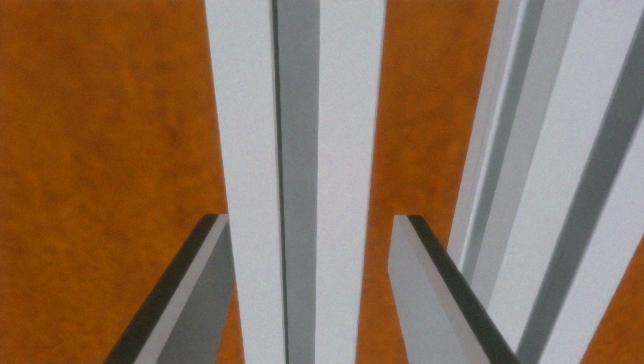

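Call:
move:
  target: {"side":"left","x":0.507,"y":0.227,"z":0.325,"quat_wxyz":[1,0.008,0,0.009]}
  min_time_s: 0.6

Call:
move:
  target: {"side":"left","x":0.507,"y":0.227,"z":0.42,"quat_wxyz":[1,0,0,0.009]}
  min_time_s: 1.2

Call:
move:
  joints: {"torso_squat_rad":0.7,"torso_shift_rad":0.2,"torso_pitch_rad":1.0,"head_pan_rad":0,"head_tilt_rad":0.4}

Call:
move:
  target: {"side":"left","x":0.51,"y":0.22,"z":0.70,"quat_wxyz":[0.9239,0,-0.3827,0]}
  min_time_s: 1.8
  cameras: ["head_camera"]

Call:
move:
  target: {"side":"left","x":0.45,"y":0.22,"z":0.80,"quat_wxyz":[0.7071,0,-0.7071,0]}
  min_time_s: 1.3

Call:
move:
  base: {"x_m_s":-0.4,"for_s":1.735}

Call:
move:
  base: {"turn_rad_s":0.6,"for_s":2.075}
  joints: {"torso_squat_rad":0.8,"torso_pitch_rad":0.8,"torso_shift_rad":0.1,"left_shoulder_pitch_rad":-0.486,"left_shoulder_roll_rad":0.135,"left_shoulder_yaw_rad":0.115,"left_elbow_rad":-1.055,"left_forearm_roll_rad":0.099,"left_wrist_pitch_rad":-0.842,"left_hand_roll_rad":-1.561,"left_gripper_m":0.052,"head_pan_rad":0.3,"head_tilt_rad":0.2}

Scene clock: 423.67 s.
Joint torques (N m): left_arm=[-5.73 0.81 0.39 -7.18 0.32 0.11 -0.08] | right_arm=[25.49 -3.11 -1.28 8.45 -0.04 1.6 -0.34]
External joint torques (N m): left_arm=[0.05 -1.51 0.26 -0.26 0.33 0.21 -0.08] | right_arm=[-1.61 0.28 0.37 -0.24 0.16 0.17 -0.3]
Wrist force (N): left_arm=[-1.1 0.0 -9.0] | right_arm=[0.0 -4.6 -10.4]
Wrist torque (N m): left_arm=[-0.34 -0.26 0.21] | right_arm=[0.11 -0.21 -0.29]
Wrist force, peak (N): left_arm=[-0.9 0.2 -9.8] | right_arm=[-0.2 -4.6 -10.9]
move: done
base_odometry: x=+0.500 y=-0.709 heading=+0.001
lidar_m: 0.19 0.20 0.28 0.76 2.26 1.63 1.55 1.61 2.17 4.26 0.28 0.20
base_status: not commanded
joint_positions: torso_squat_rad=+0.570 torso_shift_rad=+0.260 torso_pitch_rad=+1.250 torso_yaw_rad=+0.000 left_shoulder_pitch_rad=-1.148 left_shoulder_roll_rad=+0.215 left_shoulder_yaw_rad=+0.308 left_elbow_rad=-1.240 left_forearm_roll_rad=-0.004 left_wrist_pitch_rad=+1.119 left_hand_roll_rad=+0.030 left_gripper_m=+0.047 right_shoulder_pitch_rad=+0.600 right_shoulder_roll_rad=-0.250 right_shoulder_yaw_rad=+0.014 right_elbow_rad=-1.000 right_forearm_roll_rad=+0.030 right_wrist_pitch_rad=-0.021 right_hand_roll_rad=+0.014 right_gripper_m=+0.100 head_pan_rad=+0.520 head_tilt_rad=+0.400
joint_status: all done
wheel_motors_off: 0
motor_effort: left_wheel=+1(1) right_wheel=+2(4)
contact_limits: left_gripper_m 672.5 mA
chest: x=+0.2171 y=+0.0003 z=+0.9477 quat_wxyz=(+0.811, +0.000, +0.585, +0.000) (m; base frame)
left_hand: x=+0.5070 y=+0.2271 z=+0.3249 quat_wxyz=(+1.000, +0.008, +0.000, +0.009) (m; base frame)
left_hand_status: reached (checked arc, planned for 0.6 s): 0 mm and 0.0 deg off.
right_hand: x=-0.3400 y=-0.4020 z=+0.7236 quat_wxyz=(+0.907, -0.094, +0.398, +0.102) (m; base frame)
camera_calibration:
head_camera: T_world_to_cam=[[0.130416, -0.895451, -0.425627, 0.373237], [-0.989473, -0.144711, 0.00126369, 0.465126], [-0.0627243, 0.420982, -0.904898, 0.862726], [0, 0, 0, 1]] pos_world=[0.465668, 0.0383326, 0.938951]
left_wrist_camera: T_world_to_cam=[[0.998675, 0.0380452, 0.0346566, -0.526913], [0.0177685, -0.886908, 0.461605, 0.074374], [0.0482991, -0.460378, -0.886408, 0.446883], [0, 0, 0, 1]] pos_world=[0.503309, 0.291745, 0.380051]
right_wrist_camera: T_world_to_cam=[[-0.672359, -0.093922, 0.734242, -0.795989], [0.0933567, 0.973238, 0.209982, 0.301239], [-0.734314, 0.20973, -0.645597, 0.375905], [0, 0, 0, 1]] pos_world=[-0.28728, -0.446777, 0.763877]

Scene clock: 425.20 s.
Joint torques (N m): left_arm=[-4.74 1.3 0.42 -8.14 0.01 -0.19 0.15] | right_arm=[25.36 -3.22 -1.38 8.75 -0.06 1.52 -0.22]
External joint torques (N m): left_arm=[0.07 -0.67 0.25 0.04 0 -0.09 0.15] | right_arm=[-1.74 0.16 0.26 0.05 0.14 0.09 -0.18]
Wrist force (N): left_arm=[-0.7 0.1 -9.2] | right_arm=[-0.1 -4.5 -10.5]
Wrist torque (N m): left_arm=[-0.31 -0.23 0.25] | right_arm=[0.09 -0.22 -0.28]
Wrist force, peak (N): left_arm=[1.8 0.1 -11.2] | right_arm=[0.1 -4.8 -10.6]
move: done
base_odometry: x=+0.500 y=-0.709 heading=+0.001
lidar_m: 0.18 0.20 0.27 0.77 2.27 1.64 1.55 1.61 2.18 4.25 0.27 0.19
base_status: not commanded
joint_positions: torso_squat_rad=+0.570 torso_shift_rad=+0.260 torso_pitch_rad=+1.250 torso_yaw_rad=+0.000 left_shoulder_pitch_rad=-1.021 left_shoulder_roll_rad=+0.173 left_shoulder_yaw_rad=+0.309 left_elbow_rad=-1.760 left_forearm_roll_rad=+0.014 left_wrist_pitch_rad=+1.507 left_hand_roll_rad=+0.007 left_gripper_m=+0.047 right_shoulder_pitch_rad=+0.600 right_shoulder_roll_rad=-0.250 right_shoulder_yaw_rad=+0.014 right_elbow_rad=-1.000 right_forearm_roll_rad=+0.030 right_wrist_pitch_rad=-0.021 right_hand_roll_rad=+0.014 right_gripper_m=+0.100 head_pan_rad=+0.520 head_tilt_rad=+0.400
joint_status: all done
wheel_motors_off: 0
motor_effort: left_wheel=+0(1) right_wheel=+3(5)
contact_limits: left_gripper_m 672.5 mA
chest: x=+0.2171 y=+0.0003 z=+0.9476 quat_wxyz=(+0.811, +0.000, +0.585, +0.000) (m; base frame)
left_hand: x=+0.5070 y=+0.2270 z=+0.4199 quat_wxyz=(+1.000, +0.000, +0.000, +0.009) (m; base frame)
left_hand_status: reached (checked arc, planned for 1.2 s): 0 mm and 0.0 deg off.
right_hand: x=-0.3400 y=-0.4020 z=+0.7236 quat_wxyz=(+0.907, -0.094, +0.398, +0.102) (m; base frame)
camera_calibration:
head_camera: T_world_to_cam=[[0.130415, -0.895446, -0.425639, 0.373248], [-0.989467, -0.144752, 0.0013534, 0.465041], [-0.0628239, 0.420979, -0.904892, 0.862767], [0, 0, 0, 1]] pos_world=[0.465668, 0.0383325, 0.938951]
left_wrist_camera: T_world_to_cam=[[0.998667, 0.0385991, 0.0342629, -0.530072], [0.0176668, -0.879401, 0.475755, 0.0228733], [0.0484945, -0.474515, -0.87891, 0.531032], [0, 0, 0, 1]] pos_world=[0.503209, 0.292558, 0.474009]
right_wrist_camera: T_world_to_cam=[[-0.672359, -0.093922, 0.734242, -0.795989], [0.0933567, 0.973238, 0.209982, 0.301239], [-0.734314, 0.20973, -0.645597, 0.375905], [0, 0, 0, 1]] pos_world=[-0.28728, -0.446777, 0.763877]

Scene clock: 426.83 s.
Joint torques (N m): left_arm=[-9.15 2 1.34 -8.49 0.12 -0.48 -0.27] | right_arm=[23.63 -4.93 -1.35 7.11 0.04 1 -0.25]
External joint torques (N m): left_arm=[0.27 -1.41 1.22 0.33 0.1 0.08 -0.25] | right_arm=[-1.95 -0.09 0.83 0.19 0.2 -0.05 -0.22]
Wrist force (N): left_arm=[-1.8 0.2 -9.2] | right_arm=[-1.5 -4.1 -11.5]
Wrist torque (N m): left_arm=[-0.28 -0.24 0.23] | right_arm=[0.07 -0.30 -0.28]
Wrist force, peak (N): left_arm=[-2.4 0.2 -9.6] | right_arm=[-1.3 -4.2 -11.8]
move: done
base_odometry: x=+0.500 y=-0.709 heading=+0.001
lidar_m: 0.18 0.20 0.26 0.75 2.27 1.64 1.56 1.61 2.17 4.25 0.27 0.20
base_status: not commanded
joint_positions: torso_squat_rad=+0.700 torso_shift_rad=+0.200 torso_pitch_rad=+1.000 torso_yaw_rad=+0.000 left_shoulder_pitch_rad=-1.021 left_shoulder_roll_rad=+0.173 left_shoulder_yaw_rad=+0.309 left_elbow_rad=-1.760 left_forearm_roll_rad=+0.014 left_wrist_pitch_rad=+1.506 left_hand_roll_rad=+0.007 left_gripper_m=+0.047 right_shoulder_pitch_rad=+0.600 right_shoulder_roll_rad=-0.250 right_shoulder_yaw_rad=+0.014 right_elbow_rad=-1.000 right_forearm_roll_rad=+0.030 right_wrist_pitch_rad=-0.021 right_hand_roll_rad=+0.014 right_gripper_m=+0.100 head_pan_rad=+0.000 head_tilt_rad=+0.400
joint_status: all done
wheel_motors_off: 0
motor_effort: left_wheel=-1(2) right_wheel=+1(4)
contact_limits: left_gripper_m 672.5 mA
chest: x=+0.1387 y=+0.0003 z=+0.9724 quat_wxyz=(+0.878, +0.000, +0.479, +0.000) (m; base frame)
left_hand: x=+0.5501 y=+0.2271 z=+0.5327 quat_wxyz=(+0.992, -0.001, -0.125, +0.009) (m; base frame)
right_hand: x=-0.3457 y=-0.4020 z=+0.6176 quat_wxyz=(+0.950, -0.106, +0.282, +0.089) (m; base frame)
camera_calibration:
head_camera: T_world_to_cam=[[-0.0404483, -0.998227, 0.0436724, -0.0275287], [-0.975502, 0.0299927, -0.217938, 0.599325], [0.216241, -0.0514177, -0.974985, 0.9076], [0, 0, 0, 1]] pos_world=[0.387268, 0.00121144, 1.01671]
left_wrist_camera: T_world_to_cam=[[0.959214, 0.0386204, 0.280029, -0.686211], [-0.100434, -0.879429, 0.465314, 0.0390127], [0.264236, -0.474461, -0.839682, 0.488443], [0, 0, 0, 1]] pos_world=[0.533077, 0.292558, 0.584143]
right_wrist_camera: T_world_to_cam=[[-0.832946, -0.0939948, 0.545312, -0.660814], [0.0385107, 0.973231, 0.226578, 0.294823], [-0.552012, 0.209728, -0.807029, 0.465998], [0, 0, 0, 1]] pos_world=[-0.30454, -0.446777, 0.669624]

Scene clock: 428.97 s.
Joint torques (N m): left_arm=[-2.87 -0.85 -1.6 -9.08 -0.2 -1.61 -0.12] | right_arm=[23.63 -4.56 -1.49 6.89 0.02 1.14 -0.27]
External joint torques (N m): left_arm=[-0.1 -1.14 -1.3 -0.13 -0.29 -0.22 -0.09] | right_arm=[-1.96 0.28 0.7 -0.03 0.18 0.09 -0.24]
Wrist force (N): left_arm=[-4.9 0.5 -8.5] | right_arm=[-1.1 -4.1 -11.5]
Wrist torque (N m): left_arm=[-0.28 -0.44 0.23] | right_arm=[0.06 -0.25 -0.28]
Wrist force, peak (N): left_arm=[-4.2 0.3 -9.1] | right_arm=[-1.6 -4.2 -11.9]
move: done
base_odometry: x=+0.500 y=-0.709 heading=+0.001
lidar_m: 0.18 0.19 0.27 0.76 2.27 1.64 1.55 1.61 2.18 4.26 0.28 0.20
base_status: not commanded
joint_positions: torso_squat_rad=+0.700 torso_shift_rad=+0.200 torso_pitch_rad=+1.000 torso_yaw_rad=+0.000 left_shoulder_pitch_rad=-0.590 left_shoulder_roll_rad=+0.000 left_shoulder_yaw_rad=+0.212 left_elbow_rad=-2.580 left_forearm_roll_rad=+0.002 left_wrist_pitch_rad=+1.346 left_hand_roll_rad=-0.059 left_gripper_m=+0.047 right_shoulder_pitch_rad=+0.600 right_shoulder_roll_rad=-0.250 right_shoulder_yaw_rad=+0.014 right_elbow_rad=-1.000 right_forearm_roll_rad=+0.030 right_wrist_pitch_rad=-0.021 right_hand_roll_rad=+0.014 right_gripper_m=+0.100 head_pan_rad=+0.000 head_tilt_rad=+0.400
joint_status: all done
wheel_motors_off: 0
motor_effort: left_wheel=-1(2) right_wheel=+4(5)
contact_limits: left_gripper_m 672.5 mA
chest: x=+0.1387 y=+0.0003 z=+0.9724 quat_wxyz=(+0.878, +0.000, +0.479, +0.000) (m; base frame)
left_hand: x=+0.5104 y=+0.2202 z=+0.6999 quat_wxyz=(+0.924, +0.000, -0.382, +0.000) (m; base frame)
left_hand_status: reached (checked arc, planned for 1.8 s): 0 mm and 0.0 deg off.
right_hand: x=-0.3456 y=-0.4020 z=+0.6176 quat_wxyz=(+0.950, -0.106, +0.282, +0.089) (m; base frame)
pictures: head_camera
camera_calibration:
head_camera: T_world_to_cam=[[-0.0404436, -0.998227, 0.0436734, -0.0275275], [-0.975502, 0.0299879, -0.217937, 0.599422], [0.216241, -0.0514177, -0.974985, 0.907579], [0, 0, 0, 1]] pos_world=[0.387368, 0.00121143, 1.01671]

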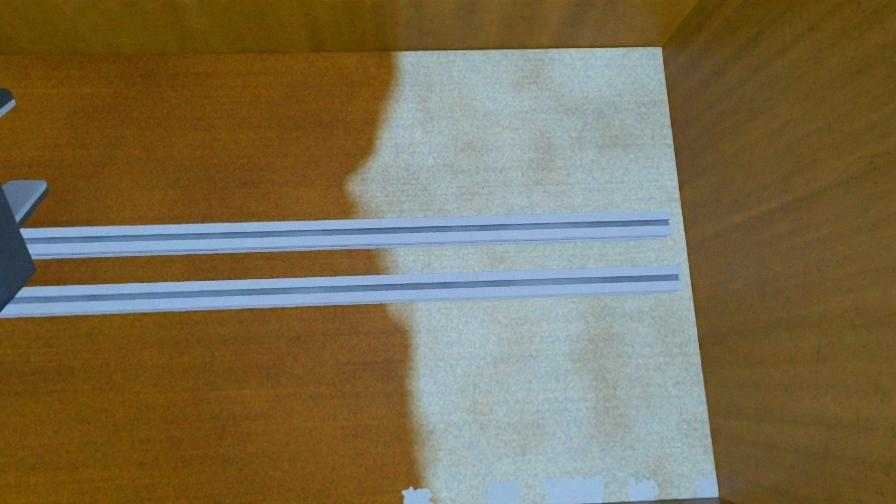

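Scene clock: 430.60 s.
Joint torques (N m): left_arm=[4.26 1.14 -0.51 -9.48 0.1 -1.67 -0.01] | right_arm=[23.69 -4.88 -1.37 7 0.11 1.08 -0.26]
External joint torques (N m): left_arm=[-0.45 0.81 -0.66 0.29 0.13 0.18 0.04] | right_arm=[-1.9 -0.04 0.81 0.08 0.27 0.03 -0.23]
Wrist force (N): left_arm=[-6.7 0.1 -3.5] | right_arm=[-1.3 -4.1 -11.5]
Wrist torque (N m): left_arm=[-0.21 -0.53 0.28] | right_arm=[0.08 -0.27 -0.28]
Wrist force, peak (N): left_arm=[-5.4 0.2 -8.3] | right_arm=[-1.7 -4.0 -12.0]
move: done
base_odometry: x=+0.500 y=-0.709 heading=+0.001
lidar_m: 0.18 0.19 0.27 0.76 2.27 1.64 1.56 1.60 2.18 4.26 0.27 0.20
base_status: not commanded
joint_positions: torso_squat_rad=+0.700 torso_shift_rad=+0.200 torso_pitch_rad=+1.000 torso_yaw_rad=+0.000 left_shoulder_pitch_rad=+0.130 left_shoulder_roll_rad=+0.018 left_shoulder_yaw_rad=-0.052 left_elbow_rad=-2.547 left_forearm_roll_rad=+0.115 left_wrist_pitch_rad=-0.147 left_hand_roll_rad=-0.114 left_gripper_m=+0.047 right_shoulder_pitch_rad=+0.600 right_shoulder_roll_rad=-0.250 right_shoulder_yaw_rad=+0.014 right_elbow_rad=-1.000 right_forearm_roll_rad=+0.030 right_wrist_pitch_rad=-0.021 right_hand_roll_rad=+0.014 right_gripper_m=+0.100 head_pan_rad=+0.000 head_tilt_rad=+0.400
joint_status: all done
wheel_motors_off: 0
motor_effort: left_wheel=-1(2) right_wheel=+4(5)
contact_limits: left_gripper_m 672.5 mA
chest: x=+0.1388 y=+0.0003 z=+0.9724 quat_wxyz=(+0.878, +0.000, +0.479, +0.000) (m; base frame)
left_hand: x=+0.4500 y=+0.2201 z=+0.8000 quat_wxyz=(+0.707, +0.000, -0.707, +0.000) (m; base frame)
left_hand_status: reached (checked arc, planned for 1.3 s): 0 mm and 0.0 deg off.
right_hand: x=-0.3456 y=-0.4020 z=+0.6176 quat_wxyz=(+0.950, -0.106, +0.282, +0.089) (m; base frame)
camera_calibration:
head_camera: T_world_to_cam=[[-0.0404483, -0.998227, 0.0436724, -0.0275246], [-0.975502, 0.0299927, -0.217938, 0.599422], [0.216241, -0.0514177, -0.974985, 0.907579], [0, 0, 0, 1]] pos_world=[0.387368, 0.00121144, 1.01671]
left_wrist_camera: T_world_to_cam=[[-0.034049, 0.0208032, 0.999204, -0.789184], [-0.475702, -0.879604, 0.00210311, 0.437949], [0.878947, -0.475252, 0.0398457, -0.24396], [0, 0, 0, 1]] pos_world=[0.39589, 0.285696, 0.797355]
right_wrist_camera: T_world_to_cam=[[-0.832946, -0.0939948, 0.545312, -0.660814], [0.0385107, 0.973231, 0.226578, 0.294823], [-0.552012, 0.209728, -0.807029, 0.465998], [0, 0, 0, 1]] pos_world=[-0.30454, -0.446777, 0.669624]

Scene clock: 434.17 s.
Joint torques (N m): left_arm=[4.71 1.4 -0.48 -9.71 0.05 -1.68 -0.03] | right_arm=[23.73 -4.89 -1.72 6.75 0.17 1.14 -0.26]
External joint torques (N m): left_arm=[0 1.07 -0.63 0.06 0.07 0.17 0.03] | right_arm=[-1.86 -0.05 0.47 -0.17 0.33 0.09 -0.23]
Wrist force (N): left_arm=[-7.0 0.4 -3.3] | right_arm=[-1.4 -4.1 -11.6]
Wrist torque (N m): left_arm=[-0.26 -0.56 0.29] | right_arm=[0.07 -0.28 -0.27]
Wrist force, peak (N): left_arm=[-7.1 0.1 -4.0] | right_arm=[-1.6 -4.0 -12.0]
move: done
base_odometry: x=-0.194 y=-0.709 heading=+0.000
lidar_m: 0.87 0.92 1.69 3.60 1.28 0.92 0.86 0.89 1.21 3.18 2.46 0.92
base_status: done (sent for 1.73 of 1.73 s)
joint_positions: torso_squat_rad=+0.700 torso_shift_rad=+0.200 torso_pitch_rad=+1.000 torso_yaw_rad=+0.000 left_shoulder_pitch_rad=+0.130 left_shoulder_roll_rad=+0.018 left_shoulder_yaw_rad=-0.052 left_elbow_rad=-2.547 left_forearm_roll_rad=+0.115 left_wrist_pitch_rad=-0.147 left_hand_roll_rad=-0.114 left_gripper_m=+0.047 right_shoulder_pitch_rad=+0.600 right_shoulder_roll_rad=-0.250 right_shoulder_yaw_rad=+0.014 right_elbow_rad=-1.000 right_forearm_roll_rad=+0.030 right_wrist_pitch_rad=-0.021 right_hand_roll_rad=+0.014 right_gripper_m=+0.100 head_pan_rad=+0.000 head_tilt_rad=+0.400
joint_status: not commanded
wheel_motors_off: 0
motor_effort: left_wheel=-5(27) right_wheel=+5(47)
contact_limits: left_gripper_m 672.5 mA
chest: x=+0.1387 y=+0.0003 z=+0.9724 quat_wxyz=(+0.878, +0.000, +0.479, +0.000) (m; base frame)
left_hand: x=+0.4500 y=+0.2201 z=+0.8000 quat_wxyz=(+0.707, +0.000, -0.707, +0.000) (m; base frame)
right_hand: x=-0.3456 y=-0.4020 z=+0.6176 quat_wxyz=(+0.950, -0.106, +0.282, +0.089) (m; base frame)
camera_calibration:
head_camera: T_world_to_cam=[[-0.0404483, -0.998227, 0.0436724, -0.0275331], [-0.975502, 0.0299927, -0.217938, 0.599347], [0.216241, -0.0514177, -0.974985, 0.907698], [0, 0, 0, 1]] pos_world=[0.387268, 0.00121144, 1.01681]
left_wrist_camera: T_world_to_cam=[[-0.0341376, 0.0208493, 0.9992, -0.789256], [-0.475702, -0.879604, 0.00210146, 0.437862], [0.878944, -0.47525, 0.0399456, -0.24409], [0, 0, 0, 1]] pos_world=[0.39589, 0.285596, 0.797455]
right_wrist_camera: T_world_to_cam=[[-0.832946, -0.0939948, 0.545312, -0.660814], [0.0385107, 0.973231, 0.226578, 0.294823], [-0.552012, 0.209728, -0.807029, 0.465998], [0, 0, 0, 1]] pos_world=[-0.30454, -0.446777, 0.669624]

Scene clock: 437.77 s.
Joint torques (N m): left_arm=[-1.26 2.38 0.31 -6.43 -0.31 -1.83 0.52] | right_arm=[20.68 -5.84 -1.74 4.92 0.12 0.7 -0.37]
External joint torques (N m): left_arm=[0.54 0.31 -0.5 -0.07 -0.38 0.03 0.51] | right_arm=[-2.54 -0.05 0.78 -0.26 0.24 0 -0.35]
Wrist force (N): left_arm=[-0.7 -6.1 -3.8] | right_arm=[-2.3 -3.8 -12.1]
Wrist torque (N m): left_arm=[0.08 -0.25 0.25] | right_arm=[0.06 -0.33 -0.29]
Wrist force, peak (N): left_arm=[-7.1 -2.5 -3.2] | right_arm=[-2.5 -3.9 -12.4]
move: done
base_odometry: x=-0.194 y=-0.709 heading=+1.239
lidar_m: 1.84 2.03 1.06 0.89 0.88 0.97 1.54 4.02 2.07 0.89 0.88 0.99
base_status: done (sent for 2.07 of 2.07 s)
joint_positions: torso_squat_rad=+0.800 torso_shift_rad=+0.100 torso_pitch_rad=+0.800 torso_yaw_rad=+0.000 left_shoulder_pitch_rad=-0.486 left_shoulder_roll_rad=+0.135 left_shoulder_yaw_rad=+0.115 left_elbow_rad=-1.055 left_forearm_roll_rad=+0.099 left_wrist_pitch_rad=-0.842 left_hand_roll_rad=-1.561 left_gripper_m=+0.052 right_shoulder_pitch_rad=+0.600 right_shoulder_roll_rad=-0.250 right_shoulder_yaw_rad=+0.014 right_elbow_rad=-1.000 right_forearm_roll_rad=+0.030 right_wrist_pitch_rad=-0.021 right_hand_roll_rad=+0.014 right_gripper_m=+0.100 head_pan_rad=+0.300 head_tilt_rad=+0.200
joint_status: all done
wheel_motors_off: 0
motor_effort: left_wheel=+1(32) right_wheel=+14(46)
contact_limits: left_gripper_m 672.5 mA
chest: x=+0.0426 y=+0.0003 z=+0.9813 quat_wxyz=(+0.921, +0.000, +0.389, +0.000) (m; base frame)
left_hand: x=+0.4202 y=+0.2502 z=+0.5553 quat_wxyz=(+0.500, +0.500, -0.500, -0.500) (m; base frame)
right_hand: x=-0.3616 y=-0.4020 z=+0.5374 quat_wxyz=(+0.973, -0.114, +0.185, +0.078) (m; base frame)
camera_calibration:
head_camera: T_world_to_cam=[[0.152965, -0.96998, -0.189049, 0.183987], [-0.815263, -0.015743, -0.578876, 0.860732], [0.558522, 0.242673, -0.793198, 0.705001], [0, 0, 0, 1]] pos_world=[0.27982, 0.0209294, 1.09225]
left_wrist_camera: T_world_to_cam=[[-0.0344628, -0.999188, 0.0208796, 0.252289], [-0.475229, -0.00199506, -0.87986, 0.720735], [0.879187, -0.040245, -0.474774, -0.0168123], [0, 0, 0, 1]] pos_world=[0.365989, 0.252845, 0.620896]
right_wrist_camera: T_world_to_cam=[[-0.924708, -0.0939209, 0.368909, -0.568685], [-0.0072216, 0.97324, 0.229677, 0.295411], [-0.380609, 0.20972, -0.900641, 0.504767], [0, 0, 0, 1]] pos_world=[-0.331616, -0.446777, 0.596558]

Call:
move:
  base: {"x_m_s":0.4,"for_s":3.27}

Call:
move:
  base: {"turn_rad_s":-0.6,"for_s":2.065}
  cameras: ["head_camera","left_wrist_camera"]

Call:
zoom_image:
  camera: "left_wrist_camera"
  region: [180, 60, 460, 300]

Scene clock: 448.67 s.
Joint torques (N m): left_arm=[-2.06 2.43 0.54 -6.35 -0.31 -1.74 0.39] | right_arm=[21.62 -5.91 -2.03 5.31 0.18 0.74 -0.36]
External joint torques (N m): left_arm=[-0.27 0.37 -0.26 0.02 -0.37 0.12 0.37] | right_arm=[-1.6 -0.12 0.49 0.12 0.3 0.04 -0.34]
Wrist force (N): left_arm=[-0.4 -6.1 -4.1] | right_arm=[-2.6 -3.8 -12.0]
Wrist torque (N m): left_arm=[0.09 -0.22 0.25] | right_arm=[0.08 -0.35 -0.30]
Wrist force, peak (N): left_arm=[-0.6 -6.3 -4.0] | right_arm=[-3.0 -3.7 -12.5]
move: done
base_odometry: x=+0.231 y=+0.526 heading=+1.240
lidar_m: 2.24 3.09 1.61 1.32 1.32 1.46 2.31 1.07 0.60 0.74 0.63 0.66
base_status: done (sent for 3.27 of 3.27 s)
joint_positions: torso_squat_rad=+0.800 torso_shift_rad=+0.100 torso_pitch_rad=+0.800 torso_yaw_rad=+0.000 left_shoulder_pitch_rad=-0.486 left_shoulder_roll_rad=+0.135 left_shoulder_yaw_rad=+0.115 left_elbow_rad=-1.055 left_forearm_roll_rad=+0.099 left_wrist_pitch_rad=-0.842 left_hand_roll_rad=-1.561 left_gripper_m=+0.052 right_shoulder_pitch_rad=+0.600 right_shoulder_roll_rad=-0.250 right_shoulder_yaw_rad=+0.014 right_elbow_rad=-1.000 right_forearm_roll_rad=+0.030 right_wrist_pitch_rad=-0.021 right_hand_roll_rad=+0.014 right_gripper_m=+0.100 head_pan_rad=+0.300 head_tilt_rad=+0.200
joint_status: not commanded
wheel_motors_off: 0
motor_effort: left_wheel=+4(38) right_wheel=-3(50)
contact_limits: left_gripper_m 672.5 mA
chest: x=+0.0427 y=+0.0003 z=+0.9813 quat_wxyz=(+0.921, +0.000, +0.389, +0.000) (m; base frame)
left_hand: x=+0.4202 y=+0.2502 z=+0.5553 quat_wxyz=(+0.500, +0.500, -0.500, -0.500) (m; base frame)
right_hand: x=-0.3615 y=-0.4020 z=+0.5374 quat_wxyz=(+0.973, -0.114, +0.185, +0.078) (m; base frame)
camera_calibration:
head_camera: T_world_to_cam=[[0.152958, -0.969977, -0.189072, 0.183995], [-0.815312, -0.0157445, -0.578808, 0.860613], [0.558454, 0.242686, -0.793242, 0.70499], [0, 0, 0, 1]] pos_world=[0.279821, 0.0209293, 1.09215]
left_wrist_camera: T_world_to_cam=[[-0.0344599, -0.999188, 0.020887, 0.252289], [-0.475347, -0.00199751, -0.879796, 0.720699], [0.879123, -0.0402463, -0.474893, -0.0168506], [0, 0, 0, 1]] pos_world=[0.36609, 0.252845, 0.620796]
right_wrist_camera: T_world_to_cam=[[-0.924743, -0.0939363, 0.368817, -0.568556], [-0.007255, 0.973237, 0.229689, 0.295392], [-0.380523, 0.209728, -0.900676, 0.504858], [0, 0, 0, 1]] pos_world=[-0.331516, -0.446777, 0.596558]

Scene clock: 452.27 s.
Joint torques (N m): left_arm=[-1.98 2.39 1.37 -6.01 -0.22 -1.89 0.53] | right_arm=[21.92 -5.57 -1.76 5.05 -0.05 0.76 -0.2]
External joint torques (N m): left_arm=[-0.18 0.32 0.57 0.35 -0.29 -0.03 0.51] | right_arm=[-1.3 0.22 0.76 -0.14 0.07 0.06 -0.18]
Wrist force (N): left_arm=[-0.5 -6.0 -3.6] | right_arm=[-2.3 -3.7 -12.1]
Wrist torque (N m): left_arm=[0.08 -0.20 0.25] | right_arm=[0.06 -0.30 -0.31]
Wrist force, peak (N): left_arm=[-0.5 -6.4 -4.2] | right_arm=[-2.6 -3.9 -12.5]
move: done
base_odometry: x=+0.231 y=+0.526 heading=+0.000
lidar_m: 0.65 0.63 1.03 4.67 1.89 1.37 1.30 1.35 1.82 4.76 0.66 0.59
base_status: done (sent for 2.07 of 2.07 s)
joint_positions: torso_squat_rad=+0.800 torso_shift_rad=+0.100 torso_pitch_rad=+0.800 torso_yaw_rad=+0.000 left_shoulder_pitch_rad=-0.486 left_shoulder_roll_rad=+0.135 left_shoulder_yaw_rad=+0.115 left_elbow_rad=-1.055 left_forearm_roll_rad=+0.099 left_wrist_pitch_rad=-0.842 left_hand_roll_rad=-1.561 left_gripper_m=+0.052 right_shoulder_pitch_rad=+0.600 right_shoulder_roll_rad=-0.250 right_shoulder_yaw_rad=+0.014 right_elbow_rad=-1.000 right_forearm_roll_rad=+0.030 right_wrist_pitch_rad=-0.021 right_hand_roll_rad=+0.014 right_gripper_m=+0.100 head_pan_rad=+0.300 head_tilt_rad=+0.200
joint_status: not commanded
wheel_motors_off: 0
motor_effort: left_wheel=+13(35) right_wheel=+0(42)
contact_limits: left_gripper_m 672.5 mA
chest: x=+0.0427 y=+0.0003 z=+0.9813 quat_wxyz=(+0.921, +0.000, +0.389, +0.000) (m; base frame)
left_hand: x=+0.4202 y=+0.2502 z=+0.5553 quat_wxyz=(+0.500, +0.500, -0.500, -0.500) (m; base frame)
right_hand: x=-0.3615 y=-0.4020 z=+0.5374 quat_wxyz=(+0.973, -0.114, +0.185, +0.078) (m; base frame)
pictures: head_camera, left_wrist_camera
camera_calibration:
head_camera: T_world_to_cam=[[0.152958, -0.969977, -0.189072, 0.183995], [-0.815312, -0.0157445, -0.578808, 0.860613], [0.558454, 0.242686, -0.793242, 0.70499], [0, 0, 0, 1]] pos_world=[0.279821, 0.0209293, 1.09215]
left_wrist_camera: T_world_to_cam=[[-0.034458, -0.999188, 0.0208873, 0.252288], [-0.475426, -0.00199503, -0.879754, 0.720701], [0.879081, -0.0402449, -0.474971, -0.0167872], [0, 0, 0, 1]] pos_world=[0.36609, 0.252845, 0.620796]

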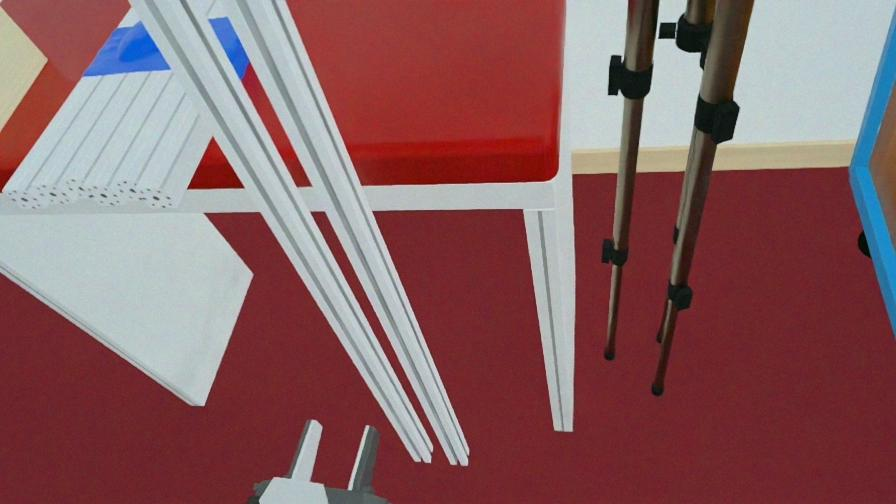

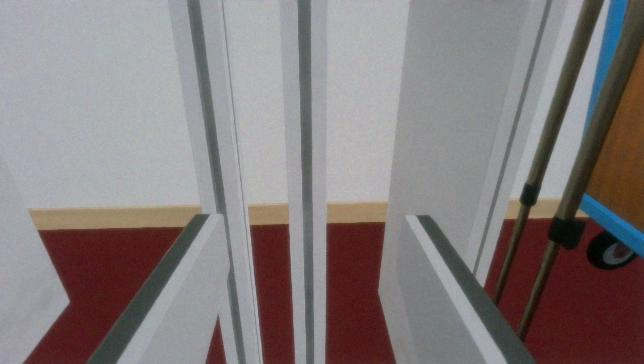

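Scaled by 1.800 from the camera's 644x364 image, which has a finer 920x520 frame.

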